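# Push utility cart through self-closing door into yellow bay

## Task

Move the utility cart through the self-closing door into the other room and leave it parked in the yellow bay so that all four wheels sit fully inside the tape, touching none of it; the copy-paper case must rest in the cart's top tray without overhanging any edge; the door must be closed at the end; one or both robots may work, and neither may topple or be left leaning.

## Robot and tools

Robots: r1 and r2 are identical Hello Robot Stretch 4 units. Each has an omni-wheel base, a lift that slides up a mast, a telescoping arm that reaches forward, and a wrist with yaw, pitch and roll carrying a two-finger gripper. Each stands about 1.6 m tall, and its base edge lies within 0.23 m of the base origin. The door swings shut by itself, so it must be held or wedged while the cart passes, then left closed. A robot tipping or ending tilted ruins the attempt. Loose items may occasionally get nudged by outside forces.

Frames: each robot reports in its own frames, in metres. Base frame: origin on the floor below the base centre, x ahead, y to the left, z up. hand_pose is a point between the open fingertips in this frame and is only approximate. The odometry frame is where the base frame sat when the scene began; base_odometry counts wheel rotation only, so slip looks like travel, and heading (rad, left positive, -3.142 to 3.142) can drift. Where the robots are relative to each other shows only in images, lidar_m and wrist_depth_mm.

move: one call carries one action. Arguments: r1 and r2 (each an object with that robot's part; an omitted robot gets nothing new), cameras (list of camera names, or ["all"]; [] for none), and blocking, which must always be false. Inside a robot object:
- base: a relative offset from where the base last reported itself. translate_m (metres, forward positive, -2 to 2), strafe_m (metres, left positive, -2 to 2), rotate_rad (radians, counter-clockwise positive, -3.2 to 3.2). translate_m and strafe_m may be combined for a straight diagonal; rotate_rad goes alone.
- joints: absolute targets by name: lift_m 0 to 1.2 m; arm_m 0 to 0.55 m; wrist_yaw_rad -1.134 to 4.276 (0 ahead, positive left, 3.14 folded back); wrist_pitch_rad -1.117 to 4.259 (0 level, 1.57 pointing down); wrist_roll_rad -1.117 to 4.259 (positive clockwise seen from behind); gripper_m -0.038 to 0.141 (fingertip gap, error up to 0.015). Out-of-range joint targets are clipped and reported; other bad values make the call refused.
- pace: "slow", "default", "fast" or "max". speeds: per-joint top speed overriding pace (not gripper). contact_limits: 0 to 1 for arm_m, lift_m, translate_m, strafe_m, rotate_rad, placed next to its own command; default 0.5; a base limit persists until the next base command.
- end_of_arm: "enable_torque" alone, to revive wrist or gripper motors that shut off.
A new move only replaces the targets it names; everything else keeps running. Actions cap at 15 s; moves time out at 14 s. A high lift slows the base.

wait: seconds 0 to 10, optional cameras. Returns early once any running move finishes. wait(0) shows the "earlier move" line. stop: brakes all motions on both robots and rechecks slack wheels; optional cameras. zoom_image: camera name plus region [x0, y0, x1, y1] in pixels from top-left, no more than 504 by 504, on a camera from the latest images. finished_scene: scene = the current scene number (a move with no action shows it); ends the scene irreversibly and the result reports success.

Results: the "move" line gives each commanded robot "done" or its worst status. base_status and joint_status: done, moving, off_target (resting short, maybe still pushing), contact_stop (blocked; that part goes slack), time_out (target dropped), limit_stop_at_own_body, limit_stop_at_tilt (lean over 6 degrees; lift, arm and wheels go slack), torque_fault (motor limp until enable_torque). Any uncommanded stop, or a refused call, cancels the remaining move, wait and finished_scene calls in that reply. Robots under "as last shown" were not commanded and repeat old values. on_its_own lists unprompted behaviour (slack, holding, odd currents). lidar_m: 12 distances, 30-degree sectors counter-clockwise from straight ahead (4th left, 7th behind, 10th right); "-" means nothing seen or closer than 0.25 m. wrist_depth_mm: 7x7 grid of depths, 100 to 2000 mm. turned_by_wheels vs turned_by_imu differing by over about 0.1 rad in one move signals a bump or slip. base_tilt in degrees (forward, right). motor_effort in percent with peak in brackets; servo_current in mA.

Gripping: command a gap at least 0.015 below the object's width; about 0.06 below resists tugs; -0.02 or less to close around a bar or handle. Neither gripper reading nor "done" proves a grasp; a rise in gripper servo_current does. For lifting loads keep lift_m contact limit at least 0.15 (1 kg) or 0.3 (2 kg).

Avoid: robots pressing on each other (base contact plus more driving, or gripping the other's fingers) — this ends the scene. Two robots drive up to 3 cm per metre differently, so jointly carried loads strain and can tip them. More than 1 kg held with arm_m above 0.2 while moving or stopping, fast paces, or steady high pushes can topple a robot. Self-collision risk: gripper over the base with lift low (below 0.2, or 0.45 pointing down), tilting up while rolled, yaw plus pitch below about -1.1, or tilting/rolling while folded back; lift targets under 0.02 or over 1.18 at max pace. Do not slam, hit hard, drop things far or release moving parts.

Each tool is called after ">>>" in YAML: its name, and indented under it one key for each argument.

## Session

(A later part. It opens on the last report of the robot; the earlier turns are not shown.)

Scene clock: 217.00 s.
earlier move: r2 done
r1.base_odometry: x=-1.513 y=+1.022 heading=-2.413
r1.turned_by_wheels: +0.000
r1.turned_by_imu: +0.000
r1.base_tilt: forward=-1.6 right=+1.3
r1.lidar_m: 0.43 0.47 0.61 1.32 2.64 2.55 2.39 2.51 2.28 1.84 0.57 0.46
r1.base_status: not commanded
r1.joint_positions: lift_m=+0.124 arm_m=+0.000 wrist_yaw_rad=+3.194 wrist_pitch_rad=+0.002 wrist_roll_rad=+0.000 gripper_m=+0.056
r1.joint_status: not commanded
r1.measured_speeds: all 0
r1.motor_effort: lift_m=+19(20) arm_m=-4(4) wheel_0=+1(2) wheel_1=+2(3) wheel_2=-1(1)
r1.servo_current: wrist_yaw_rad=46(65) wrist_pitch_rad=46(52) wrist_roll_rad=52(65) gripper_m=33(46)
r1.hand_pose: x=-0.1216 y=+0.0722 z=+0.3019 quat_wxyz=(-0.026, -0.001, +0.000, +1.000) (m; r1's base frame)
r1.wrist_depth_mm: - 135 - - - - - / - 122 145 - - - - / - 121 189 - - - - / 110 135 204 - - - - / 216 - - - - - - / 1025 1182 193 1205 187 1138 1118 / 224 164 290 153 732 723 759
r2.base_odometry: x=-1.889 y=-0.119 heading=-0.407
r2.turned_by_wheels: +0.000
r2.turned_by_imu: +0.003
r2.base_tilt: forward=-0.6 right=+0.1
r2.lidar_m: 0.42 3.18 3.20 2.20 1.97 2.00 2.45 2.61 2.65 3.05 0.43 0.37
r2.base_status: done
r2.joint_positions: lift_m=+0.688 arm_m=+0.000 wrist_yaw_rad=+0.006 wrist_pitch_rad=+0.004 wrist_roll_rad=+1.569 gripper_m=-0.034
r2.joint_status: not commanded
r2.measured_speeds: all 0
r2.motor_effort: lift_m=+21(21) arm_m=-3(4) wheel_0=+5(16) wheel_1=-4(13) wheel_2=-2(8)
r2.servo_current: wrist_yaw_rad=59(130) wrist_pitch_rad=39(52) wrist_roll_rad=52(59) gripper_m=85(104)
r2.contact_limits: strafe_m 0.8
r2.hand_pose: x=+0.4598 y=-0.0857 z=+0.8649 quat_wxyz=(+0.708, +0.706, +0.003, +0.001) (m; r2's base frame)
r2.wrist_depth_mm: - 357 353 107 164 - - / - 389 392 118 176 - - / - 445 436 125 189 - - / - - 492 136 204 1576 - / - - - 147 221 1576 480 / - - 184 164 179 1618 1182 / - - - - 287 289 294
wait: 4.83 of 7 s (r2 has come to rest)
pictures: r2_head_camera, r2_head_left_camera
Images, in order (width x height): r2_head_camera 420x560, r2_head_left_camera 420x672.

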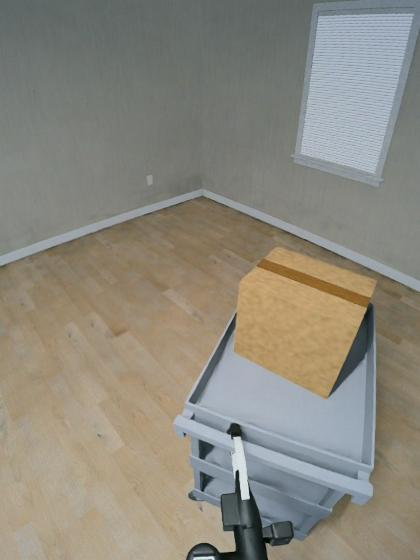

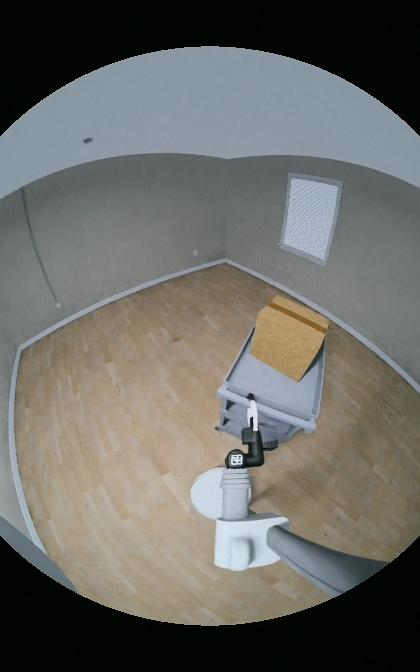

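>>> move:
  r1: {"base":{"translate_m":1.13},"pace":"slow","contact_limits":{"translate_m":0.8}}
  r2: {"base":{"translate_m":0.12,"strafe_m":-0.6},"pace":"slow","contact_limits":{"strafe_m":0.8}}
  blocking: false

>>> wait:
  seconds: 9

>>> move:
  r2: {"base":{"rotate_rad":0.7},"pace":"slow"}
  blocking: false

>>> wait:
  seconds: 8

>>> wait:
  seconds: 5
  cameras: ["r1_head_camera","r1_head_left_camera","r2_head_camera","r2_head_left_camera","r2_head_right_camera"]

Scene clock: 256.63 s.
move: r1 moving; r2 moving
r1.base_odometry: x=-1.523 y=+1.013 heading=-2.413
r1.turned_by_wheels: +0.000
r1.turned_by_imu: +0.000
r1.base_tilt: forward=-1.6 right=+1.3
r1.lidar_m: 0.44 0.46 0.60 1.25 2.64 2.55 2.39 2.51 2.30 1.78 0.57 0.46
r1.base_status: translate_m moving
r1.joint_positions: lift_m=+0.124 arm_m=+0.000 wrist_yaw_rad=+3.194 wrist_pitch_rad=+0.002 wrist_roll_rad=+0.000 gripper_m=+0.056
r1.joint_status: not commanded
r1.measured_speeds: translate_m=+0.048 strafe_m=+0.001 rotate_rad=-0.001 lift_m=+0.000 arm_m=+0.000 wrist_yaw_rad=+0.000 wrist_pitch_rad=+0.000 wrist_roll_rad=+0.000
r1.motor_effort: lift_m=+19(20) arm_m=-4(4) wheel_0=+4(5) wheel_1=+3(7) wheel_2=-5(7)
r1.servo_current: wrist_yaw_rad=52(52) wrist_pitch_rad=39(46) wrist_roll_rad=52(59) gripper_m=39(46)
r1.contact_limits: translate_m 0.8
r1.hand_pose: x=-0.1216 y=+0.0722 z=+0.3019 quat_wxyz=(-0.026, -0.001, +0.000, +1.000) (m; r1's base frame)
r1.wrist_depth_mm: - 135 - - - - - / - 122 144 - - - - / - 121 189 - - - - / 110 136 203 - - - - / 216 - - - - - - / 1008 1205 194 1160 187 1160 1118 / 224 750 750 153 750 715 768
r2.base_odometry: x=-1.892 y=-0.132 heading=-0.407
r2.turned_by_wheels: +0.000
r2.turned_by_imu: +0.001
r2.base_tilt: forward=-0.7 right=+0.1
r2.lidar_m: 0.42 3.19 3.20 2.18 1.97 1.99 2.48 2.63 2.62 3.06 0.39 0.37
r2.base_status: translate_m moving; strafe_m moving
r2.joint_positions: lift_m=+0.688 arm_m=+0.000 wrist_yaw_rad=+0.006 wrist_pitch_rad=+0.004 wrist_roll_rad=+1.569 gripper_m=-0.034
r2.joint_status: not commanded
r2.measured_speeds: translate_m=+0.010 strafe_m=-0.051 rotate_rad=+0.001 lift_m=+0.000 arm_m=+0.000 wrist_yaw_rad=+0.000 wrist_pitch_rad=+0.000 wrist_roll_rad=+0.000
r2.motor_effort: lift_m=+21(21) arm_m=-3(4) wheel_0=+14(16) wheel_1=-7(8) wheel_2=-7(7)
r2.servo_current: wrist_yaw_rad=52(65) wrist_pitch_rad=39(52) wrist_roll_rad=46(52) gripper_m=98(98)
r2.contact_limits: strafe_m 0.8
r2.hand_pose: x=+0.4598 y=-0.0857 z=+0.8649 quat_wxyz=(+0.708, +0.706, +0.003, +0.001) (m; r2's base frame)
r2.wrist_depth_mm: - 357 355 107 164 - - / - 389 392 118 175 - - / - 445 436 124 188 - - / - - 492 135 203 1708 - / - - - 146 220 1618 484 / - - 185 163 179 1464 1182 / - - - - 268 286 296
pictures: none

Scene clock: 263.47 s.
earlier move: r1 moving; r2 done
r1.base_odometry: x=-2.023 y=+0.567 heading=-2.413
r1.turned_by_wheels: +0.000
r1.turned_by_imu: +0.002
r1.base_tilt: forward=-1.6 right=+1.3
r1.lidar_m: 0.25 - 0.25 0.25 0.67 3.25 3.12 3.18 0.32 0.51 2.18 0.33
r1.base_status: translate_m moving
r1.joint_positions: lift_m=+0.124 arm_m=+0.000 wrist_yaw_rad=+3.204 wrist_pitch_rad=+0.002 wrist_roll_rad=+0.000 gripper_m=+0.056
r1.joint_status: not commanded
r1.measured_speeds: translate_m=+0.099 strafe_m=-0.001 rotate_rad=-0.004 lift_m=+0.000 arm_m=+0.000 wrist_yaw_rad=+0.000 wrist_pitch_rad=+0.000 wrist_roll_rad=+0.000
r1.motor_effort: lift_m=+20(20) arm_m=+7(7) wheel_0=+9(19) wheel_1=+11(16) wheel_2=-13(19)
r1.servo_current: wrist_yaw_rad=78(85) wrist_pitch_rad=39(52) wrist_roll_rad=52(72) gripper_m=39(52)
r1.contact_limits: translate_m 0.8
r1.hand_pose: x=-0.1227 y=+0.0693 z=+0.3019 quat_wxyz=(-0.031, -0.001, +0.000, +1.000) (m; r1's base frame)
r1.wrist_depth_mm: - 132 132 - - - - / - - 132 - - - - / - 113 132 - - - - / - 133 183 - - - - / 200 - - - - - - / 214 1205 192 1205 187 1138 1118 / 213 759 759 788 768 768 798
r2.base_odometry: x=-2.016 y=-0.717 heading=-0.407
r2.turned_by_wheels: +0.000
r2.turned_by_imu: +0.002
r2.base_tilt: forward=-0.7 right=+0.1
r2.lidar_m: 0.36 3.45 3.49 2.80 2.52 2.55 2.60 1.77 1.81 2.47 2.24 0.46
r2.base_status: done
r2.joint_positions: lift_m=+0.688 arm_m=+0.000 wrist_yaw_rad=+0.005 wrist_pitch_rad=+0.004 wrist_roll_rad=+1.569 gripper_m=-0.034
r2.joint_status: not commanded
r2.measured_speeds: all 0
r2.motor_effort: lift_m=+21(21) arm_m=-4(4) wheel_0=+5(16) wheel_1=-3(8) wheel_2=-3(11)
r2.servo_current: wrist_yaw_rad=46(65) wrist_pitch_rad=46(52) wrist_roll_rad=46(59) gripper_m=91(104)
r2.contact_limits: strafe_m 0.8
r2.hand_pose: x=+0.4597 y=-0.0859 z=+0.8649 quat_wxyz=(+0.708, +0.706, +0.003, +0.001) (m; r2's base frame)
r2.wrist_depth_mm: - - - 200 267 1618 484 / - - - 193 256 1808 - / - - 459 186 249 798 - / - 452 455 181 241 854 - / - 459 462 176 233 831 - / - 462 185 169 179 - - / - - 462 - 222 135 -
wait: 6.83 of 9 s (r2 has come to rest)
pictures: none

Scene clock: 263.97 s.
earlier move: r1 moving
move: r2 moving
r1.base_odometry: x=-2.060 y=+0.533 heading=-2.413
r1.turned_by_wheels: +0.000
r1.turned_by_imu: +0.000
r1.base_tilt: forward=-1.7 right=+1.3
r1.lidar_m: 0.25 - 0.25 0.25 0.56 3.28 3.17 0.40 0.34 0.69 2.23 0.35
r1.base_status: translate_m moving
r1.joint_positions: lift_m=+0.124 arm_m=+0.000 wrist_yaw_rad=+3.204 wrist_pitch_rad=+0.002 wrist_roll_rad=+0.000 gripper_m=+0.056
r1.joint_status: not commanded
r1.measured_speeds: translate_m=+0.100 strafe_m=-0.001 rotate_rad=-0.004 lift_m=+0.000 arm_m=+0.000 wrist_yaw_rad=+0.000 wrist_pitch_rad=+0.000 wrist_roll_rad=+0.000
r1.motor_effort: lift_m=+19(20) arm_m=+7(7) wheel_0=+9(9) wheel_1=+11(14) wheel_2=-13(14)
r1.servo_current: wrist_yaw_rad=72(72) wrist_pitch_rad=39(46) wrist_roll_rad=39(72) gripper_m=46(46)
r1.contact_limits: translate_m 0.8
r1.hand_pose: x=-0.1227 y=+0.0693 z=+0.3019 quat_wxyz=(-0.031, -0.001, +0.000, +1.000) (m; r1's base frame)
r1.wrist_depth_mm: - 132 131 - - - - / - - 132 - - - - / - 113 132 - - - - / - 133 183 - - - - / 199 - - - - - - / 214 1229 193 1229 187 1182 1118 / 213 750 759 788 788 759 788
r2.base_odometry: x=-2.017 y=-0.717 heading=-0.283
r2.turned_by_wheels: +0.124
r2.turned_by_imu: +0.120
r2.base_tilt: forward=-0.7 right=+0.0
r2.lidar_m: 0.37 3.46 3.56 2.67 2.51 2.59 2.45 1.72 2.40 2.37 2.23 0.42
r2.base_status: rotate_rad moving
r2.joint_positions: lift_m=+0.688 arm_m=+0.000 wrist_yaw_rad=-0.010 wrist_pitch_rad=+0.004 wrist_roll_rad=+1.569 gripper_m=-0.034
r2.joint_status: not commanded
r2.measured_speeds: translate_m=-0.001 strafe_m=+0.001 rotate_rad=+0.486 lift_m=+0.000 arm_m=+0.000 wrist_yaw_rad=-0.008 wrist_pitch_rad=+0.000 wrist_roll_rad=+0.000
r2.motor_effort: lift_m=+21(21) arm_m=-3(4) wheel_0=-12(12) wheel_1=-7(9) wheel_2=-16(16)
r2.servo_current: wrist_yaw_rad=59(59) wrist_pitch_rad=46(46) wrist_roll_rad=33(52) gripper_m=98(98)
r2.hand_pose: x=+0.4584 y=-0.0903 z=+0.8649 quat_wxyz=(+0.708, +0.706, -0.002, -0.005) (m; r2's base frame)
r2.wrist_depth_mm: - - - 183 246 1661 - / - - - 179 241 820 - / - 449 449 177 237 798 - / - 455 452 232 234 820 - / - 466 462 171 230 831 - / - - 184 167 179 - - / - - - - 224 1430 477
pictures: none

Scene clock: 265.43 s.
earlier move: r1 moving; r2 done
r1.base_odometry: x=-2.170 y=+0.436 heading=-2.412
r1.turned_by_wheels: +0.000
r1.turned_by_imu: +0.000
r1.base_tilt: forward=-1.6 right=+1.3
r1.lidar_m: 0.25 0.25 0.25 0.25 0.40 3.43 3.34 0.43 0.46 1.20 2.20 2.96
r1.base_status: translate_m moving
r1.joint_positions: lift_m=+0.124 arm_m=+0.000 wrist_yaw_rad=+3.197 wrist_pitch_rad=+0.002 wrist_roll_rad=+0.000 gripper_m=+0.056
r1.joint_status: not commanded
r1.measured_speeds: translate_m=+0.099 strafe_m=+0.002 rotate_rad=-0.002 lift_m=+0.000 arm_m=+0.000 wrist_yaw_rad=+0.000 wrist_pitch_rad=+0.000 wrist_roll_rad=+0.000
r1.motor_effort: lift_m=+19(20) arm_m=+5(7) wheel_0=+9(10) wheel_1=+10(16) wheel_2=-10(14)
r1.servo_current: wrist_yaw_rad=59(78) wrist_pitch_rad=33(46) wrist_roll_rad=52(72) gripper_m=39(46)
r1.contact_limits: translate_m 0.8
r1.hand_pose: x=-0.1219 y=+0.0714 z=+0.3019 quat_wxyz=(-0.027, -0.001, +0.000, +1.000) (m; r1's base frame)
r1.wrist_depth_mm: - 133 132 - - - - / - 116 132 - - - - / - 114 138 - - - - / - 134 185 - - - - / 204 - - - - - - / 213 1205 194 1205 188 1118 1098 / 219 741 750 788 778 778 759
r2.base_odometry: x=-2.016 y=-0.717 heading=+0.293
r2.turned_by_wheels: +0.575
r2.turned_by_imu: +0.558
r2.base_tilt: forward=-0.6 right=+0.1
r2.lidar_m: 0.43 3.59 2.62 2.50 2.61 2.41 1.64 2.47 2.32 2.22 0.32 0.30
r2.base_status: done
r2.joint_positions: lift_m=+0.688 arm_m=+0.000 wrist_yaw_rad=+0.005 wrist_pitch_rad=+0.004 wrist_roll_rad=+1.569 gripper_m=-0.034
r2.joint_status: not commanded
r2.measured_speeds: all 0
r2.motor_effort: lift_m=+21(21) arm_m=-4(4) wheel_0=+1(20) wheel_1=-4(10) wheel_2=-1(18)
r2.servo_current: wrist_yaw_rad=46(78) wrist_pitch_rad=39(46) wrist_roll_rad=39(59) gripper_m=98(98)
r2.hand_pose: x=+0.4597 y=-0.0861 z=+0.8649 quat_wxyz=(+0.708, +0.706, +0.003, +0.000) (m; r2's base frame)
r2.wrist_depth_mm: - 362 357 - - - - / - - 421 - - 137 492 / - - - - 160 161 455 / - - - - 181 1397 1182 / - - - 113 217 1397 1138 / - - 184 137 178 271 1098 / - - - - - 1576 1138
wait: 1.47 of 8 s (r2 has come to rest)
pictures: none

Scene clock: 268.70 s.
earlier move: r1 done
r1.base_odometry: x=-2.356 y=+0.269 heading=-2.413
r1.turned_by_wheels: +0.000
r1.turned_by_imu: -0.001
r1.base_tilt: forward=-1.6 right=+1.3
r1.lidar_m: 1.52 0.25 3.28 0.25 0.30 1.00 3.62 0.61 0.81 2.03 2.17 2.91
r1.base_status: done
r1.joint_positions: lift_m=+0.124 arm_m=+0.000 wrist_yaw_rad=+3.196 wrist_pitch_rad=+0.002 wrist_roll_rad=+0.000 gripper_m=+0.056
r1.joint_status: not commanded
r1.measured_speeds: all 0
r1.motor_effort: lift_m=+20(20) arm_m=+4(7) wheel_0=+3(10) wheel_1=+9(16) wheel_2=-4(14)
r1.servo_current: wrist_yaw_rad=33(78) wrist_pitch_rad=52(52) wrist_roll_rad=39(72) gripper_m=46(46)
r1.contact_limits: translate_m 0.8
r1.hand_pose: x=-0.1219 y=+0.0715 z=+0.3019 quat_wxyz=(-0.027, -0.001, +0.000, +1.000) (m; r1's base frame)
r1.wrist_depth_mm: - 132 132 - - - - / - 116 133 - - - - / - 114 138 - - - - / - 134 185 - - - - / 205 741 - - - - - / 213 759 194 1205 188 1138 1098 / 217 151 741 798 788 750 759
r2.base_odometry: x=-2.016 y=-0.717 heading=+0.293
r2.turned_by_wheels: +0.000
r2.turned_by_imu: +0.000
r2.base_tilt: forward=-0.6 right=+0.1
r2.lidar_m: 0.45 3.58 2.63 2.49 2.62 2.38 1.52 2.44 2.34 2.23 0.30 0.33
r2.base_status: done
r2.joint_positions: lift_m=+0.688 arm_m=+0.000 wrist_yaw_rad=+0.005 wrist_pitch_rad=+0.004 wrist_roll_rad=+1.569 gripper_m=-0.034
r2.joint_status: not commanded
r2.measured_speeds: all 0
r2.motor_effort: lift_m=+21(21) arm_m=-4(5) wheel_0=+2(20) wheel_1=-5(10) wheel_2=-1(18)
r2.servo_current: wrist_yaw_rad=59(78) wrist_pitch_rad=46(52) wrist_roll_rad=46(59) gripper_m=91(104)
r2.hand_pose: x=+0.4597 y=-0.0861 z=+0.8649 quat_wxyz=(+0.708, +0.706, +0.003, +0.000) (m; r2's base frame)
r2.wrist_depth_mm: - 364 359 - - - - / - - 421 - - 137 492 / - - - - 160 161 1118 / - - - - 181 1397 1182 / - - - 114 216 1366 1138 / - - 183 137 179 273 1118 / - - - - - 1618 1138
wait: 3.27 of 5 s (r1 has come to rest)
pictures: r1_head_camera, r1_head_left_camera, r2_head_camera, r2_head_left_camera, r2_head_right_camera
Images, in order (width x height): r1_head_camera 420x560, r1_head_left_camera 420x672, r2_head_camera 420x560, r2_head_left_camera 420x672, r2_head_right_camera 420x672.

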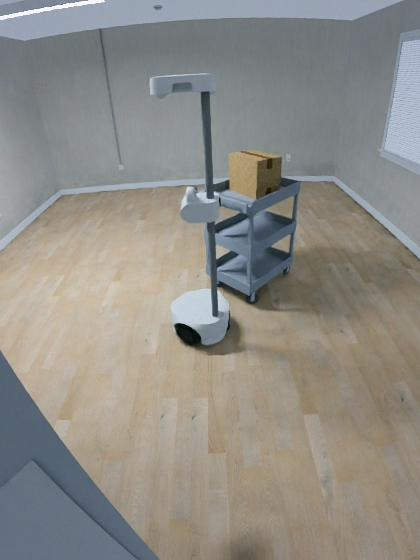

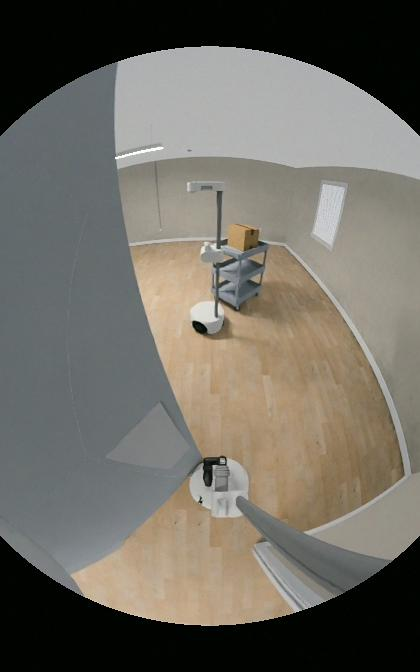

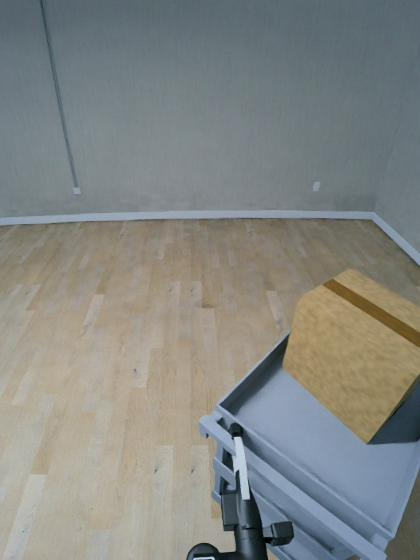

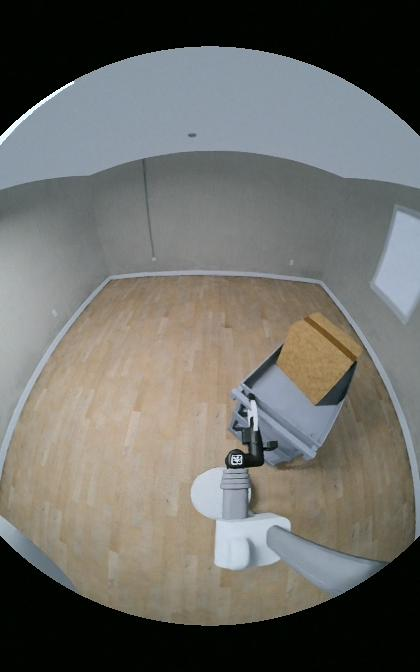

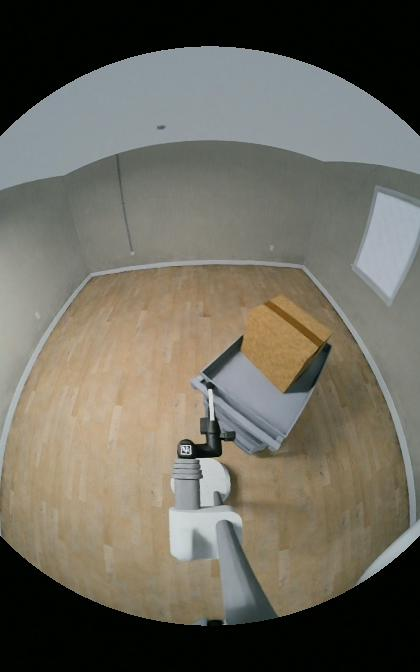

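>>> move:
  r1: {"base":{"translate_m":0.38,"strafe_m":0.58},"pace":"slow","contact_limits":{"translate_m":0.8}}
  r2: {"joints":{"gripper_m":0.1}}
  blocking: false

>>> wait:
  seconds: 2

>>> move:
  r2: {"base":{"translate_m":-0.21,"strafe_m":0.05}}
  blocking: false

>>> wait:
  seconds: 3

>>> move:
  r2: {"base":{"strafe_m":0.16}}
  blocking: false

>>> wait:
  seconds: 3

>>> move:
  r2: {"base":{"rotate_rad":-0.52}}
  blocking: false

>>> wait:
  seconds: 3
  cameras: ["r1_head_left_camera","r1_head_right_camera","r2_head_camera","r2_wrist_camera"]

Scene clock: 288.63 s.
move: r1 moving; r2 moving
r1.base_odometry: x=-2.355 y=+0.257 heading=-2.413
r1.turned_by_wheels: +0.000
r1.turned_by_imu: -0.001
r1.base_tilt: forward=-1.6 right=+1.2
r1.lidar_m: 1.53 3.85 3.28 0.25 0.30 0.98 3.63 0.64 0.81 2.07 2.17 2.94
r1.base_status: translate_m moving; strafe_m moving
r1.joint_positions: lift_m=+0.124 arm_m=+0.000 wrist_yaw_rad=+3.196 wrist_pitch_rad=+0.002 wrist_roll_rad=+0.000 gripper_m=+0.056
r1.joint_status: not commanded
r1.measured_speeds: translate_m=+0.026 strafe_m=+0.041 rotate_rad=+0.000 lift_m=+0.000 arm_m=+0.000 wrist_yaw_rad=+0.000 wrist_pitch_rad=+0.000 wrist_roll_rad=+0.000
r1.motor_effort: lift_m=+20(20) arm_m=+4(5) wheel_0=-11(13) wheel_1=+11(14) wheel_2=-7(8)
r1.servo_current: wrist_yaw_rad=46(65) wrist_pitch_rad=39(52) wrist_roll_rad=65(65) gripper_m=46(46)
r1.contact_limits: translate_m 0.8
r1.hand_pose: x=-0.1219 y=+0.0715 z=+0.3019 quat_wxyz=(-0.027, -0.001, +0.000, +1.000) (m; r1's base frame)
r1.wrist_depth_mm: - 133 132 - - - - / - 116 133 - - - - / - 114 138 - - - - / - 134 185 - - - - / 204 778 - - - - - / 213 778 194 1182 187 1118 1118 / 216 151 750 788 788 768 768
r2.base_odometry: x=-2.016 y=-0.717 heading=+0.293
r2.turned_by_wheels: +0.000
r2.turned_by_imu: +0.000
r2.base_tilt: forward=-0.7 right=+0.0
r2.lidar_m: 0.44 3.56 2.64 2.50 2.61 2.40 1.53 2.46 2.30 2.23 0.30 0.32
r2.base_status: not commanded
r2.joint_positions: lift_m=+0.688 arm_m=+0.000 wrist_yaw_rad=+0.003 wrist_pitch_rad=+0.004 wrist_roll_rad=+1.569 gripper_m=-0.009
r2.joint_status: gripper_m moving
r2.measured_speeds: translate_m=+0.000 strafe_m=+0.000 rotate_rad=+0.000 lift_m=+0.000 arm_m=+0.000 wrist_yaw_rad=-0.001 wrist_pitch_rad=+0.000 wrist_roll_rad=+0.000
r2.motor_effort: lift_m=+21(21) arm_m=-4(4) wheel_0=+1(2) wheel_1=-4(5) wheel_2=-1(1)
r2.servo_current: wrist_yaw_rad=46(59) wrist_pitch_rad=39(46) wrist_roll_rad=52(59) gripper_m=98(104)
r2.hand_pose: x=+0.4596 y=-0.0866 z=+0.8649 quat_wxyz=(+0.708, +0.706, +0.002, +0.000) (m; r2's base frame)
r2.wrist_depth_mm: - 362 359 - - - - / - 430 424 - - 139 496 / - - - - 163 163 462 / - - - - 184 1464 1182 / - - - 118 220 1397 1118 / - - 186 141 180 278 1118 / - - - - - 1618 1182
pictures: none

Scene clock: 290.17 s.
earlier move: r1 moving; r2 done
r1.base_odometry: x=-2.334 y=+0.117 heading=-2.413
r1.turned_by_wheels: +0.000
r1.turned_by_imu: +0.001
r1.base_tilt: forward=-1.6 right=+1.3
r1.lidar_m: 1.43 0.25 3.10 0.25 0.27 0.59 3.71 0.77 0.95 2.24 2.30 2.22
r1.base_status: translate_m moving; strafe_m moving
r1.joint_positions: lift_m=+0.124 arm_m=+0.000 wrist_yaw_rad=+3.196 wrist_pitch_rad=+0.002 wrist_roll_rad=+0.000 gripper_m=+0.056
r1.joint_status: not commanded
r1.measured_speeds: translate_m=+0.054 strafe_m=+0.085 rotate_rad=-0.002 lift_m=+0.000 arm_m=+0.000 wrist_yaw_rad=+0.000 wrist_pitch_rad=+0.000 wrist_roll_rad=+0.000
r1.motor_effort: lift_m=+20(20) arm_m=+5(5) wheel_0=-6(15) wheel_1=+10(15) wheel_2=-5(9)
r1.servo_current: wrist_yaw_rad=52(72) wrist_pitch_rad=39(52) wrist_roll_rad=59(72) gripper_m=33(46)
r1.contact_limits: translate_m 0.8
r1.hand_pose: x=-0.1219 y=+0.0715 z=+0.3019 quat_wxyz=(-0.027, -0.001, +0.000, +1.000) (m; r1's base frame)
r1.wrist_depth_mm: - 132 132 - - - 866 / - 116 133 - - - 891 / - 114 138 - - - 878 / - 134 185 - - - - / 205 1708 - - - - 1537 / 213 991 193 1205 188 1138 946 / 217 750 750 809 788 768 750
r2.base_odometry: x=-2.016 y=-0.717 heading=+0.293
r2.turned_by_wheels: +0.000
r2.turned_by_imu: +0.000
r2.base_tilt: forward=-0.7 right=+0.1
r2.lidar_m: 0.46 3.61 2.62 2.50 2.64 2.35 1.44 2.42 2.30 2.24 0.31 0.32
r2.base_status: not commanded
r2.joint_positions: lift_m=+0.688 arm_m=+0.000 wrist_yaw_rad=+0.003 wrist_pitch_rad=+0.004 wrist_roll_rad=+1.569 gripper_m=+0.100
r2.joint_status: all done
r2.measured_speeds: all 0
r2.motor_effort: lift_m=+20(21) arm_m=-4(4) wheel_0=+1(2) wheel_1=-4(5) wheel_2=-1(2)
r2.servo_current: wrist_yaw_rad=46(59) wrist_pitch_rad=39(52) wrist_roll_rad=46(65) gripper_m=59(130)
r2.hand_pose: x=+0.4596 y=-0.0866 z=+0.8649 quat_wxyz=(+0.708, +0.706, +0.002, +0.000) (m; r2's base frame)
r2.wrist_depth_mm: - 373 375 - - - - / - - 430 - - 143 484 / - - - - 169 170 1205 / - - - 101 - 1499 1182 / - - - 126 222 291 290 / - - 193 153 192 1430 1205 / - - - - - 1756 1205
wait: 1.53 of 2 s (r2 has come to rest)
pictures: none

Scene clock: 290.67 s.
earlier move: r1 moving
move: r2 moving
r1.base_odometry: x=-2.326 y=+0.068 heading=-2.413
r1.turned_by_wheels: +0.000
r1.turned_by_imu: +0.000
r1.base_tilt: forward=-1.6 right=+1.3
r1.lidar_m: 1.34 0.25 2.98 0.25 0.25 0.53 3.75 0.81 0.98 2.28 2.37 2.12
r1.base_status: translate_m moving; strafe_m moving
r1.joint_positions: lift_m=+0.124 arm_m=+0.000 wrist_yaw_rad=+3.196 wrist_pitch_rad=+0.002 wrist_roll_rad=+0.000 gripper_m=+0.056
r1.joint_status: not commanded
r1.measured_speeds: translate_m=+0.054 strafe_m=+0.083 rotate_rad=-0.006 lift_m=+0.000 arm_m=+0.000 wrist_yaw_rad=+0.000 wrist_pitch_rad=+0.000 wrist_roll_rad=+0.000
r1.motor_effort: lift_m=+20(20) arm_m=+5(5) wheel_0=-5(8) wheel_1=+11(12) wheel_2=-5(8)
r1.servo_current: wrist_yaw_rad=26(59) wrist_pitch_rad=46(52) wrist_roll_rad=52(52) gripper_m=39(46)
r1.contact_limits: translate_m 0.8
r1.hand_pose: x=-0.1219 y=+0.0715 z=+0.3019 quat_wxyz=(-0.027, -0.001, +0.000, +1.000) (m; r1's base frame)
r1.wrist_depth_mm: - 133 132 - - - 469 / - 116 133 - - - 421 / - 114 138 - - - 430 / - 134 184 - - - 430 / 206 1708 - - - - 439 / 219 1098 193 1182 187 1160 512 / 217 750 759 798 778 768 615
r2.base_odometry: x=-2.049 y=-0.719 heading=+0.293
r2.turned_by_wheels: +0.000
r2.turned_by_imu: +0.000
r2.base_tilt: forward=-0.7 right=+0.1
r2.lidar_m: 0.46 3.57 2.61 2.49 2.58 2.31 1.39 2.38 2.33 2.24 0.35 0.33
r2.base_status: translate_m moving; strafe_m moving
r2.joint_positions: lift_m=+0.688 arm_m=+0.000 wrist_yaw_rad=+0.003 wrist_pitch_rad=+0.004 wrist_roll_rad=+1.569 gripper_m=+0.100
r2.joint_status: not commanded
r2.measured_speeds: translate_m=-0.121 strafe_m=+0.030 rotate_rad=+0.000 lift_m=+0.000 arm_m=+0.000 wrist_yaw_rad=+0.000 wrist_pitch_rad=+0.000 wrist_roll_rad=+0.000
r2.motor_effort: lift_m=+20(21) arm_m=-4(4) wheel_0=-5(12) wheel_1=-6(7) wheel_2=+10(12)
r2.servo_current: wrist_yaw_rad=46(52) wrist_pitch_rad=39(46) wrist_roll_rad=59(59) gripper_m=52(59)
r2.hand_pose: x=+0.4596 y=-0.0866 z=+0.8649 quat_wxyz=(+0.708, +0.706, +0.002, +0.000) (m; r2's base frame)
r2.wrist_depth_mm: - 392 389 - 148 - - / - - 452 - 166 517 521 / - - - 111 191 1499 477 / - - - 137 224 1618 1205 / - - - 166 267 312 310 / - - 193 198 194 1499 1205 / - - - - - 1921 1205
pictures: none

Scene clock: 292.30 s.
earlier move: r1 moving; r2 done
r1.base_odometry: x=-2.302 y=-0.094 heading=-2.413
r1.turned_by_wheels: +0.000
r1.turned_by_imu: +0.002
r1.base_tilt: forward=-1.6 right=+1.3
r1.lidar_m: 1.11 3.42 0.25 - 0.25 0.38 3.82 0.96 1.11 2.40 2.49 1.80
r1.base_status: translate_m moving; strafe_m moving
r1.joint_positions: lift_m=+0.124 arm_m=+0.000 wrist_yaw_rad=+3.196 wrist_pitch_rad=+0.002 wrist_roll_rad=+0.000 gripper_m=+0.056
r1.joint_status: not commanded
r1.measured_speeds: translate_m=+0.055 strafe_m=+0.084 rotate_rad=+0.001 lift_m=+0.000 arm_m=+0.000 wrist_yaw_rad=+0.000 wrist_pitch_rad=+0.000 wrist_roll_rad=+0.000
r1.motor_effort: lift_m=+20(20) arm_m=+5(5) wheel_0=-7(10) wheel_1=+10(13) wheel_2=-5(8)
r1.servo_current: wrist_yaw_rad=46(65) wrist_pitch_rad=46(52) wrist_roll_rad=52(65) gripper_m=46(46)
r1.contact_limits: translate_m 0.8
r1.hand_pose: x=-0.1219 y=+0.0715 z=+0.3019 quat_wxyz=(-0.027, -0.001, +0.000, +1.000) (m; r1's base frame)
r1.wrist_depth_mm: - 133 132 - - 455 279 / - 116 133 - - 462 285 / - 114 138 - - 469 267 / - 134 185 - - 480 293 / 205 - - - - 484 270 / 220 1205 193 1205 187 488 296 / 218 750 759 798 778 368 294
r2.base_odometry: x=-2.232 y=-0.730 heading=+0.292
r2.turned_by_wheels: +0.000
r2.turned_by_imu: +0.000
r2.base_tilt: forward=-0.7 right=+0.1
r2.lidar_m: 0.60 3.50 2.56 2.47 2.56 1.18 1.11 2.23 2.39 2.28 0.55 0.50
r2.base_status: done
r2.joint_positions: lift_m=+0.688 arm_m=+0.000 wrist_yaw_rad=+0.003 wrist_pitch_rad=+0.004 wrist_roll_rad=+1.569 gripper_m=+0.100
r2.joint_status: not commanded
r2.measured_speeds: all 0
r2.motor_effort: lift_m=+20(21) arm_m=-4(4) wheel_0=-2(12) wheel_1=-3(8) wheel_2=+2(13)
r2.servo_current: wrist_yaw_rad=46(59) wrist_pitch_rad=39(46) wrist_roll_rad=52(59) gripper_m=52(59)
r2.hand_pose: x=+0.4596 y=-0.0866 z=+0.8649 quat_wxyz=(+0.708, +0.706, +0.002, +0.000) (m; r2's base frame)
r2.wrist_depth_mm: - - 530 296 303 - - / - - 615 330 362 - - / - - - 377 - - - / - - - 452 496 564 480 / - - - - - 1708 1182 / - - 192 - 193 1537 1205 / - - - - - 1983 1205
wait: 1.63 of 3 s (r2 has come to rest)
pictures: none

Scene clock: 292.80 s.
earlier move: r1 moving
move: r2 moving
r1.base_odometry: x=-2.294 y=-0.143 heading=-2.413
r1.turned_by_wheels: +0.000
r1.turned_by_imu: +0.000
r1.base_tilt: forward=-1.6 right=+1.3
r1.lidar_m: 1.07 3.37 2.48 - 0.25 0.35 3.89 1.02 1.13 2.47 2.55 1.74
r1.base_status: translate_m moving; strafe_m moving
r1.joint_positions: lift_m=+0.124 arm_m=+0.000 wrist_yaw_rad=+3.196 wrist_pitch_rad=+0.002 wrist_roll_rad=+0.000 gripper_m=+0.056
r1.joint_status: not commanded
r1.measured_speeds: translate_m=+0.053 strafe_m=+0.085 rotate_rad=+0.001 lift_m=+0.000 arm_m=+0.000 wrist_yaw_rad=+0.000 wrist_pitch_rad=+0.000 wrist_roll_rad=+0.000
r1.motor_effort: lift_m=+20(20) arm_m=+5(5) wheel_0=-7(8) wheel_1=+11(13) wheel_2=-5(7)
r1.servo_current: wrist_yaw_rad=59(65) wrist_pitch_rad=39(46) wrist_roll_rad=52(65) gripper_m=33(46)
r1.contact_limits: translate_m 0.8
r1.hand_pose: x=-0.1219 y=+0.0715 z=+0.3019 quat_wxyz=(-0.027, -0.001, +0.000, +1.000) (m; r1's base frame)
r1.wrist_depth_mm: - 132 132 - - 373 252 / - 116 133 - - 379 253 / - 114 138 - - 387 257 / - 134 185 - - 397 260 / 205 - - - - 397 262 / 220 1182 193 1229 187 397 262 / 217 759 750 788 778 317 262
r2.base_odometry: x=-2.242 y=-0.695 heading=+0.293
r2.turned_by_wheels: +0.000
r2.turned_by_imu: +0.000
r2.base_tilt: forward=-0.7 right=+0.1
r2.lidar_m: 0.62 3.48 2.50 2.44 2.50 1.19 1.11 2.22 2.44 2.33 0.50 0.51
r2.base_status: strafe_m moving
r2.joint_positions: lift_m=+0.688 arm_m=+0.000 wrist_yaw_rad=+0.003 wrist_pitch_rad=+0.004 wrist_roll_rad=+1.569 gripper_m=+0.100
r2.joint_status: not commanded
r2.measured_speeds: translate_m=+0.001 strafe_m=+0.141 rotate_rad=-0.005 lift_m=+0.000 arm_m=+0.000 wrist_yaw_rad=+0.000 wrist_pitch_rad=+0.000 wrist_roll_rad=+0.000
r2.motor_effort: lift_m=+21(21) arm_m=-4(4) wheel_0=-7(13) wheel_1=+11(12) wheel_2=+1(2)
r2.servo_current: wrist_yaw_rad=39(59) wrist_pitch_rad=46(46) wrist_roll_rad=72(72) gripper_m=52(52)
r2.hand_pose: x=+0.4596 y=-0.0866 z=+0.8649 quat_wxyz=(+0.708, +0.706, +0.002, +0.000) (m; r2's base frame)
r2.wrist_depth_mm: - - 559 319 332 - - / - - - 357 - - - / - - - 407 - 1808 445 / - - - - 496 1430 488 / - - - - - 1708 1205 / - - 193 - 194 1499 1205 / - - - - - 1863 1182
pictures: none

Scene clock: 294.07 s.
earlier move: r1 moving; r2 done
r1.base_odometry: x=-2.276 y=-0.268 heading=-2.413
r1.turned_by_wheels: +0.000
r1.turned_by_imu: +0.001
r1.base_tilt: forward=-1.6 right=+1.3
r1.lidar_m: 1.00 3.21 2.31 2.26 0.25 0.28 0.92 1.13 1.27 2.57 2.66 1.71
r1.base_status: translate_m moving; strafe_m moving
r1.joint_positions: lift_m=+0.124 arm_m=+0.000 wrist_yaw_rad=+3.196 wrist_pitch_rad=+0.002 wrist_roll_rad=+0.000 gripper_m=+0.056
r1.joint_status: not commanded
r1.measured_speeds: translate_m=+0.054 strafe_m=+0.083 rotate_rad=-0.007 lift_m=+0.000 arm_m=+0.000 wrist_yaw_rad=+0.000 wrist_pitch_rad=+0.000 wrist_roll_rad=+0.000
r1.motor_effort: lift_m=+19(20) arm_m=+5(5) wheel_0=-5(9) wheel_1=+10(13) wheel_2=-6(7)
r1.servo_current: wrist_yaw_rad=46(65) wrist_pitch_rad=46(52) wrist_roll_rad=39(65) gripper_m=33(46)
r1.contact_limits: translate_m 0.8
r1.hand_pose: x=-0.1219 y=+0.0715 z=+0.3019 quat_wxyz=(-0.027, -0.001, +0.000, +1.000) (m; r1's base frame)
r1.wrist_depth_mm: - 133 133 - - 304 208 / - 116 133 - - 307 210 / - 114 138 - - 314 212 / - 134 185 - - 317 214 / 204 - - - 1863 320 216 / 219 1205 195 1182 188 317 216 / 217 759 750 798 732 266 215
r2.base_odometry: x=-2.278 y=-0.576 heading=+0.293
r2.turned_by_wheels: +0.000
r2.turned_by_imu: +0.000
r2.base_tilt: forward=-0.7 right=+0.1
r2.lidar_m: 3.66 3.25 2.40 2.30 2.42 1.16 1.02 2.20 2.52 2.44 0.63 0.61
r2.base_status: done
r2.joint_positions: lift_m=+0.688 arm_m=+0.000 wrist_yaw_rad=+0.003 wrist_pitch_rad=+0.004 wrist_roll_rad=+1.569 gripper_m=+0.100
r2.joint_status: not commanded
r2.measured_speeds: all 0
r2.motor_effort: lift_m=+20(21) arm_m=-4(4) wheel_0=+0(13) wheel_1=+1(12) wheel_2=+0(2)
r2.servo_current: wrist_yaw_rad=59(65) wrist_pitch_rad=46(46) wrist_roll_rad=52(72) gripper_m=52(59)
r2.hand_pose: x=+0.4596 y=-0.0867 z=+0.8649 quat_wxyz=(+0.708, +0.706, +0.002, +0.000) (m; r2's base frame)
r2.wrist_depth_mm: - - - 418 - - - / - - - 469 488 1430 477 / - - - - - 1708 1205 / - - - - - 1756 1229 / - - - - - 1708 1205 / - - 192 - 194 1537 1205 / - - - - - 1921 1229
wait: 1.27 of 3 s (r2 has come to rest)
pictures: none

Scene clock: 294.57 s.
earlier move: r1 moving
move: r2 moving
r1.base_odometry: x=-2.268 y=-0.318 heading=-2.413
r1.turned_by_wheels: +0.000
r1.turned_by_imu: +0.001
r1.base_tilt: forward=-1.6 right=+1.3
r1.lidar_m: 0.99 3.12 2.24 2.17 0.25 0.26 0.76 1.19 1.29 2.62 2.69 1.17
r1.base_status: translate_m moving; strafe_m moving
r1.joint_positions: lift_m=+0.124 arm_m=+0.000 wrist_yaw_rad=+3.196 wrist_pitch_rad=+0.002 wrist_roll_rad=+0.000 gripper_m=+0.056
r1.joint_status: not commanded
r1.measured_speeds: translate_m=+0.054 strafe_m=+0.084 rotate_rad=+0.001 lift_m=+0.000 arm_m=+0.000 wrist_yaw_rad=+0.000 wrist_pitch_rad=+0.000 wrist_roll_rad=+0.000
r1.motor_effort: lift_m=+19(20) arm_m=+4(5) wheel_0=-6(8) wheel_1=+8(12) wheel_2=-5(5)
r1.servo_current: wrist_yaw_rad=52(72) wrist_pitch_rad=39(46) wrist_roll_rad=52(59) gripper_m=39(46)
r1.contact_limits: translate_m 0.8
r1.hand_pose: x=-0.1219 y=+0.0715 z=+0.3019 quat_wxyz=(-0.027, -0.001, +0.000, +1.000) (m; r1's base frame)
r1.wrist_depth_mm: - 133 133 - 530 281 198 / - 116 133 - 549 283 201 / - 114 138 - 564 287 203 / - 134 185 - - 291 205 / 204 - - - 842 294 206 / 219 1205 194 1182 188 293 206 / 217 768 750 798 504 234 205
r2.base_odometry: x=-2.278 y=-0.576 heading=+0.040
r2.turned_by_wheels: -0.252
r2.turned_by_imu: -0.245
r2.base_tilt: forward=-0.7 right=+0.1
r2.lidar_m: 0.64 3.70 2.67 2.31 2.32 2.49 1.00 1.26 2.49 2.45 2.44 0.60
r2.base_status: rotate_rad moving
r2.joint_positions: lift_m=+0.688 arm_m=+0.000 wrist_yaw_rad=+0.003 wrist_pitch_rad=+0.004 wrist_roll_rad=+1.569 gripper_m=+0.100
r2.joint_status: not commanded
r2.measured_speeds: translate_m=+0.002 strafe_m=+0.001 rotate_rad=-0.975 lift_m=+0.000 arm_m=+0.000 wrist_yaw_rad=+0.000 wrist_pitch_rad=+0.000 wrist_roll_rad=+0.000
r2.motor_effort: lift_m=+21(21) arm_m=-4(4) wheel_0=+8(10) wheel_1=+9(10) wheel_2=+11(11)
r2.servo_current: wrist_yaw_rad=46(52) wrist_pitch_rad=39(46) wrist_roll_rad=46(59) gripper_m=52(59)
r2.hand_pose: x=+0.4596 y=-0.0867 z=+0.8649 quat_wxyz=(+0.708, +0.706, +0.002, +0.000) (m; r2's base frame)
r2.wrist_depth_mm: - - 580 379 - - - / - - 647 413 976 - - / - - - 469 - - 455 / - - - - 530 539 504 / - - - - - 1708 1205 / - - 193 - 194 1499 1205 / - - - - - 1863 1182
pictures: none

Scene clock: 295.40 s.
earlier move: r1 moving; r2 done
r1.base_odometry: x=-2.257 y=-0.395 heading=-2.413
r1.turned_by_wheels: +0.000
r1.turned_by_imu: +0.001
r1.base_tilt: forward=-1.6 right=+1.3
r1.lidar_m: 0.92 3.01 2.18 2.06 0.25 0.25 0.61 1.24 1.37 2.64 2.76 1.00
r1.base_status: translate_m moving; strafe_m moving
r1.joint_positions: lift_m=+0.124 arm_m=+0.000 wrist_yaw_rad=+3.196 wrist_pitch_rad=+0.002 wrist_roll_rad=+0.000 gripper_m=+0.056
r1.joint_status: not commanded
r1.measured_speeds: translate_m=+0.037 strafe_m=+0.056 rotate_rad=+0.001 lift_m=+0.000 arm_m=+0.000 wrist_yaw_rad=+0.000 wrist_pitch_rad=+0.000 wrist_roll_rad=+0.000
r1.motor_effort: lift_m=+20(20) arm_m=+4(5) wheel_0=-7(8) wheel_1=+8(12) wheel_2=-3(5)
r1.servo_current: wrist_yaw_rad=46(72) wrist_pitch_rad=52(52) wrist_roll_rad=52(59) gripper_m=39(46)
r1.contact_limits: translate_m 0.8
r1.hand_pose: x=-0.1219 y=+0.0715 z=+0.3019 quat_wxyz=(-0.027, -0.001, +0.000, +1.000) (m; r1's base frame)
r1.wrist_depth_mm: - 133 132 - 436 256 190 / - 116 133 - 442 262 191 / - 114 138 - 452 282 193 / - 134 185 - 455 266 195 / 205 - - - 415 267 196 / 220 1205 194 1182 187 267 196 / 217 750 741 798 415 234 196
r2.base_odometry: x=-2.278 y=-0.576 heading=-0.227
r2.turned_by_wheels: -0.267
r2.turned_by_imu: -0.260
r2.base_tilt: forward=-0.7 right=+0.1
r2.lidar_m: 0.62 3.69 3.25 2.39 2.31 2.39 0.96 0.94 2.19 2.56 2.42 0.61
r2.base_status: done
r2.joint_positions: lift_m=+0.688 arm_m=+0.000 wrist_yaw_rad=+0.003 wrist_pitch_rad=+0.004 wrist_roll_rad=+1.569 gripper_m=+0.100
r2.joint_status: not commanded
r2.measured_speeds: all 0
r2.motor_effort: lift_m=+21(21) arm_m=-4(4) wheel_0=+4(10) wheel_1=+3(10) wheel_2=+4(11)
r2.servo_current: wrist_yaw_rad=39(59) wrist_pitch_rad=39(46) wrist_roll_rad=39(59) gripper_m=52(59)
r2.hand_pose: x=+0.4595 y=-0.0867 z=+0.8649 quat_wxyz=(+0.708, +0.706, +0.002, +0.000) (m; r2's base frame)
r2.wrist_depth_mm: - - - - - 1708 1182 / - - - 404 404 404 407 / - - 627 418 1008 - 424 / - - 676 445 449 - 445 / - - 741 469 473 - 469 / - - 192 477 192 - 492 / - - - - 549 544 521
wait: 0.83 of 3 s (r2 has come to rest)
pictures: r1_head_left_camera, r1_head_right_camera, r2_head_camera, r2_wrist_camera
Images, in order (width x height): r1_head_left_camera 420x672, r1_head_right_camera 420x672, r2_head_camera 420x560, r2_wrist_camera 616x392.

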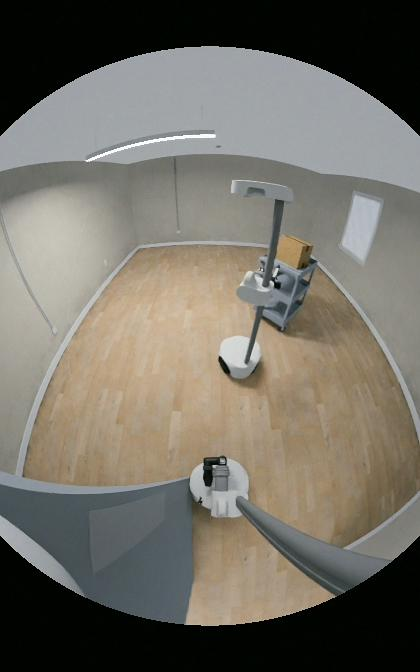

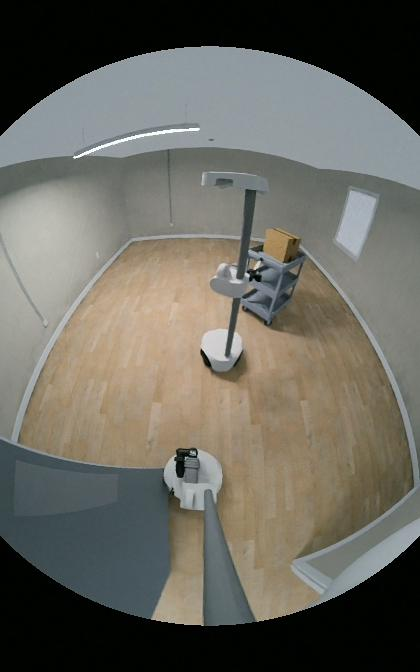

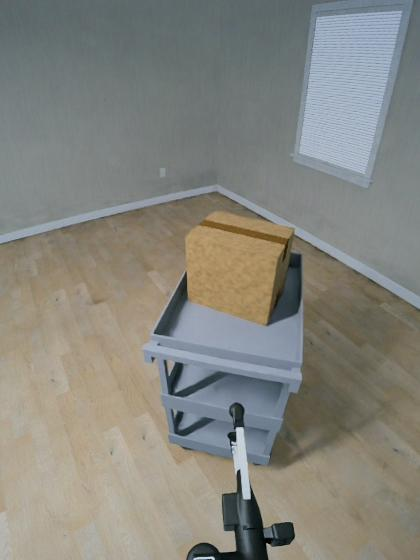

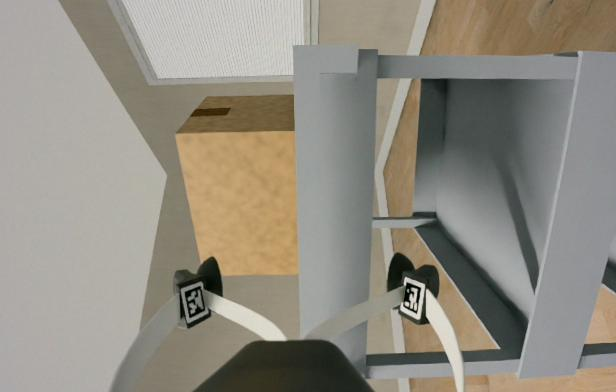

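>>> move:
  r2: {"base":{"strafe_m":0.16}}
  blocking: false

>>> wait:
  seconds: 3

>>> move:
  r2: {"base":{"rotate_rad":-0.2}}
  blocking: false

>>> wait:
  seconds: 2
  cameras: ["r2_head_camera","r2_wrist_camera","r1_head_right_camera"]

Scene clock: 305.10 s.
earlier move: r1 done
move: r2 moving
r1.base_odometry: x=-2.253 y=-0.416 heading=-2.413
r1.turned_by_wheels: +0.000
r1.turned_by_imu: +0.000
r1.base_tilt: forward=-1.6 right=+1.3
r1.lidar_m: 0.94 3.00 2.15 2.02 0.25 0.27 0.60 1.30 1.36 2.70 2.77 1.02
r1.base_status: done
r1.joint_positions: lift_m=+0.124 arm_m=+0.000 wrist_yaw_rad=+3.196 wrist_pitch_rad=+0.002 wrist_roll_rad=+0.000 gripper_m=+0.056
r1.joint_status: not commanded
r1.measured_speeds: all 0
r1.motor_effort: lift_m=+19(20) arm_m=+5(5) wheel_0=-6(6) wheel_1=+7(7) wheel_2=-1(1)
r1.servo_current: wrist_yaw_rad=52(72) wrist_pitch_rad=46(46) wrist_roll_rad=52(65) gripper_m=39(46)
r1.contact_limits: translate_m 0.8
r1.hand_pose: x=-0.1219 y=+0.0715 z=+0.3019 quat_wxyz=(-0.027, -0.001, +0.000, +1.000) (m; r1's base frame)
r1.wrist_depth_mm: - 133 133 - 415 254 189 / - 116 133 - 430 256 190 / - 114 138 - 430 259 191 / - 134 185 - 436 262 193 / 204 - - - 397 262 193 / 219 1229 194 1160 188 263 194 / 217 759 750 798 397 216 193
r2.base_odometry: x=-2.270 y=-0.541 heading=-0.226
r2.turned_by_wheels: +0.000
r2.turned_by_imu: +0.001
r2.base_tilt: forward=-0.7 right=+0.1
r2.lidar_m: 0.64 3.64 3.21 2.36 2.28 2.38 1.01 0.95 2.24 2.56 2.46 0.61
r2.base_status: strafe_m moving
r2.joint_positions: lift_m=+0.688 arm_m=+0.000 wrist_yaw_rad=+0.003 wrist_pitch_rad=+0.004 wrist_roll_rad=+1.569 gripper_m=+0.100
r2.joint_status: not commanded
r2.measured_speeds: translate_m=-0.001 strafe_m=+0.140 rotate_rad=+0.007 lift_m=+0.000 arm_m=+0.000 wrist_yaw_rad=+0.000 wrist_pitch_rad=+0.000 wrist_roll_rad=+0.000
r2.motor_effort: lift_m=+20(21) arm_m=-4(4) wheel_0=-11(12) wheel_1=+10(12) wheel_2=+1(3)
r2.servo_current: wrist_yaw_rad=52(59) wrist_pitch_rad=46(46) wrist_roll_rad=52(59) gripper_m=52(59)
r2.hand_pose: x=+0.4595 y=-0.0867 z=+0.8649 quat_wxyz=(+0.708, +0.706, +0.002, +0.000) (m; r2's base frame)
r2.wrist_depth_mm: - - - 402 430 402 410 / - - 778 413 991 - - / - - 640 439 1025 - 433 / - - 691 455 1060 - 452 / - - 759 484 - - 480 / - - 192 492 192 - 504 / - - - - 535 1576 1098
pictures: none

Scene clock: 306.40 s.
earlier move: r2 done
r1.base_odometry: x=-2.253 y=-0.416 heading=-2.413
r1.turned_by_wheels: +0.000
r1.turned_by_imu: +0.000
r1.base_tilt: forward=-1.6 right=+1.3
r1.lidar_m: 1.01 2.99 2.15 2.03 0.25 0.25 0.60 1.29 1.35 2.69 2.77 1.69
r1.base_status: done
r1.joint_positions: lift_m=+0.124 arm_m=+0.000 wrist_yaw_rad=+3.196 wrist_pitch_rad=+0.002 wrist_roll_rad=+0.000 gripper_m=+0.056
r1.joint_status: not commanded
r1.measured_speeds: all 0
r1.motor_effort: lift_m=+19(20) arm_m=+5(5) wheel_0=-6(7) wheel_1=+7(8) wheel_2=-1(2)
r1.servo_current: wrist_yaw_rad=46(72) wrist_pitch_rad=52(52) wrist_roll_rad=52(65) gripper_m=39(52)
r1.contact_limits: translate_m 0.8
r1.hand_pose: x=-0.1219 y=+0.0715 z=+0.3019 quat_wxyz=(-0.027, -0.001, +0.000, +1.000) (m; r1's base frame)
r1.wrist_depth_mm: - 132 132 - 418 253 188 / - 116 133 - 427 256 190 / - 114 138 - 433 259 191 / - 134 185 - 439 260 192 / 205 - - - 399 260 194 / 220 1229 194 1182 188 260 194 / 218 750 750 788 402 216 194
r2.base_odometry: x=-2.242 y=-0.421 heading=-0.227
r2.turned_by_wheels: +0.000
r2.turned_by_imu: +0.000
r2.base_tilt: forward=-0.7 right=+0.1
r2.lidar_m: 0.64 3.59 3.05 2.25 2.16 2.28 1.14 1.01 2.32 2.69 2.58 0.65
r2.base_status: done
r2.joint_positions: lift_m=+0.688 arm_m=+0.000 wrist_yaw_rad=+0.003 wrist_pitch_rad=+0.004 wrist_roll_rad=+1.569 gripper_m=+0.100
r2.joint_status: not commanded
r2.measured_speeds: all 0
r2.motor_effort: lift_m=+20(21) arm_m=-4(4) wheel_0=-2(13) wheel_1=+3(12) wheel_2=+0(3)
r2.servo_current: wrist_yaw_rad=52(59) wrist_pitch_rad=46(46) wrist_roll_rad=46(59) gripper_m=59(59)
r2.hand_pose: x=+0.4595 y=-0.0867 z=+0.8649 quat_wxyz=(+0.708, +0.706, +0.002, +0.000) (m; r2's base frame)
r2.wrist_depth_mm: - - 683 427 976 - - / - - 640 449 - - 449 / - - 699 683 - - 466 / - - - 741 - - 492 / - - - - 525 535 517 / - - 193 - 193 1537 1205 / - - - - - 1921 1205
wait: 1.30 of 3 s (r2 has come to rest)
pictures: none

Scene clock: 306.90 s.
move: r2 moving
r1: as last shown
r1.lidar_m: 0.99 2.99 2.15 2.04 0.25 0.26 0.57 1.29 1.37 2.69 2.76 1.57
r1.motor_effort: lift_m=+19(20) arm_m=+5(5) wheel_0=-7(7) wheel_1=+7(7) wheel_2=-1(2)
r1.servo_current: wrist_yaw_rad=46(59) wrist_pitch_rad=39(46) wrist_roll_rad=39(52) gripper_m=46(46)
r1.contact_limits: translate_m 0.8
r1.wrist_depth_mm: - 133 132 - 418 254 188 / - 116 133 - 430 257 189 / - 114 138 - 433 258 191 / - 134 185 - 439 259 192 / 205 - - - 399 262 193 / 220 1229 193 1182 188 262 194 / 218 768 750 788 402 216 193
r2.base_odometry: x=-2.242 y=-0.421 heading=-0.409
r2.turned_by_wheels: -0.182
r2.turned_by_imu: -0.178
r2.base_tilt: forward=-0.7 right=+0.1
r2.lidar_m: 0.65 3.59 3.63 2.40 2.18 2.20 2.47 0.99 2.35 2.70 2.58 0.68
r2.base_status: rotate_rad moving
r2.joint_positions: lift_m=+0.688 arm_m=+0.000 wrist_yaw_rad=+0.002 wrist_pitch_rad=+0.004 wrist_roll_rad=+1.569 gripper_m=+0.100
r2.joint_status: not commanded
r2.measured_speeds: translate_m=+0.001 strafe_m=+0.000 rotate_rad=-0.289 lift_m=+0.000 arm_m=+0.000 wrist_yaw_rad=+0.000 wrist_pitch_rad=+0.000 wrist_roll_rad=+0.000
r2.motor_effort: lift_m=+20(21) arm_m=-4(4) wheel_0=+6(9) wheel_1=+4(9) wheel_2=+6(10)
r2.servo_current: wrist_yaw_rad=46(59) wrist_pitch_rad=39(46) wrist_roll_rad=39(59) gripper_m=52(59)
r2.hand_pose: x=+0.4595 y=-0.0867 z=+0.8649 quat_wxyz=(+0.708, +0.706, +0.002, +0.000) (m; r2's base frame)
r2.wrist_depth_mm: - - - - - 1576 1060 / - - - 466 - 820 469 / - - 691 668 - - 477 / - - 707 488 - - 488 / - - 759 732 500 - 504 / - - 193 504 193 - 508 / - - - - 535 1618 1060
pictures: none

Scene clock: 307.33 s.
earlier move: r2 done
r1.base_odometry: x=-2.253 y=-0.416 heading=-2.413
r1.turned_by_wheels: +0.000
r1.turned_by_imu: +0.000
r1.base_tilt: forward=-1.6 right=+1.3
r1.lidar_m: 0.98 3.00 2.14 2.04 0.25 0.25 0.57 1.27 1.37 2.70 2.79 1.56
r1.base_status: not commanded
r1.joint_positions: lift_m=+0.124 arm_m=+0.000 wrist_yaw_rad=+3.196 wrist_pitch_rad=+0.002 wrist_roll_rad=+0.000 gripper_m=+0.056
r1.joint_status: not commanded
r1.measured_speeds: all 0
r1.motor_effort: lift_m=+20(20) arm_m=+4(5) wheel_0=-7(7) wheel_1=+7(7) wheel_2=-1(2)
r1.servo_current: wrist_yaw_rad=59(59) wrist_pitch_rad=46(46) wrist_roll_rad=52(59) gripper_m=46(46)
r1.contact_limits: translate_m 0.8
r1.hand_pose: x=-0.1219 y=+0.0715 z=+0.3019 quat_wxyz=(-0.027, -0.001, +0.000, +1.000) (m; r1's base frame)
r1.wrist_depth_mm: - 132 132 - 418 253 188 / - 116 133 - 427 256 189 / - 114 138 - 436 257 192 / - 134 185 - 439 260 193 / 204 - - - 399 262 193 / 219 1205 194 1160 188 263 193 / 218 750 750 798 399 216 193
r2.base_odometry: x=-2.242 y=-0.420 heading=-0.426
r2.turned_by_wheels: -0.017
r2.turned_by_imu: -0.017
r2.base_tilt: forward=-0.7 right=+0.0
r2.lidar_m: 0.66 3.60 3.58 2.45 2.16 2.18 2.46 1.01 2.32 2.71 2.55 0.67
r2.base_status: done
r2.joint_positions: lift_m=+0.688 arm_m=+0.000 wrist_yaw_rad=+0.002 wrist_pitch_rad=+0.004 wrist_roll_rad=+1.569 gripper_m=+0.100
r2.joint_status: not commanded
r2.measured_speeds: all 0
r2.motor_effort: lift_m=+20(21) arm_m=-4(4) wheel_0=+4(9) wheel_1=+1(9) wheel_2=+2(10)
r2.servo_current: wrist_yaw_rad=52(59) wrist_pitch_rad=33(46) wrist_roll_rad=46(59) gripper_m=52(59)
r2.hand_pose: x=+0.4595 y=-0.0867 z=+0.8649 quat_wxyz=(+0.708, +0.706, +0.002, +0.000) (m; r2's base frame)
r2.wrist_depth_mm: - - - - - 1708 1182 / - - - 473 - 798 473 / - - 878 683 - - 477 / - - 707 699 - - 488 / - - 741 732 500 - 500 / - - 193 504 192 - 508 / - - - - 544 1661 521
wait: 0.43 of 2 s (r2 has come to rest)
pictures: r1_head_right_camera, r2_head_camera, r2_wrist_camera
Images, in order (width x height): r1_head_right_camera 420x672, r2_head_camera 420x560, r2_wrist_camera 616x392.

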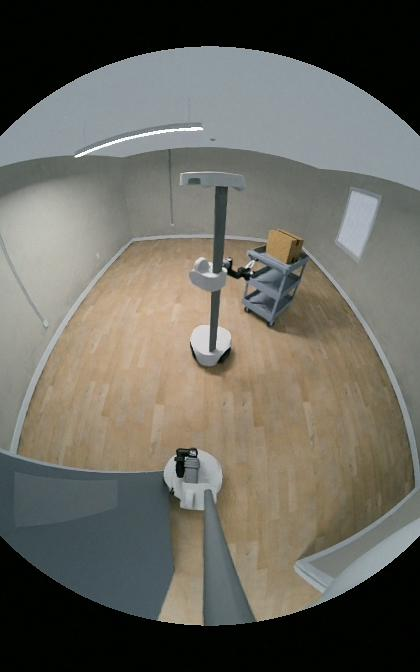

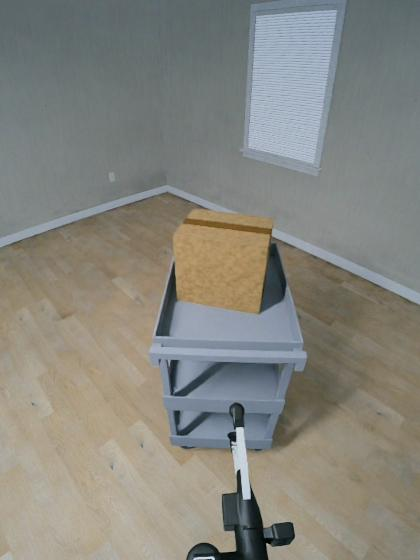

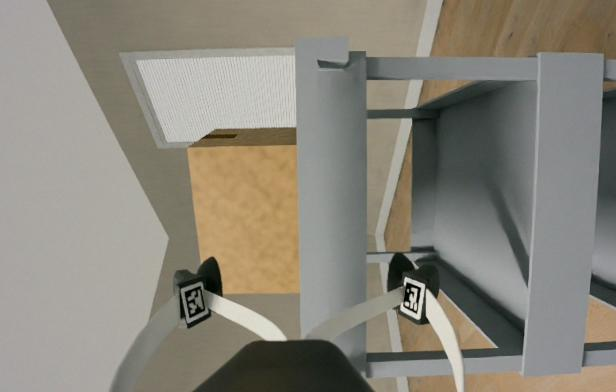

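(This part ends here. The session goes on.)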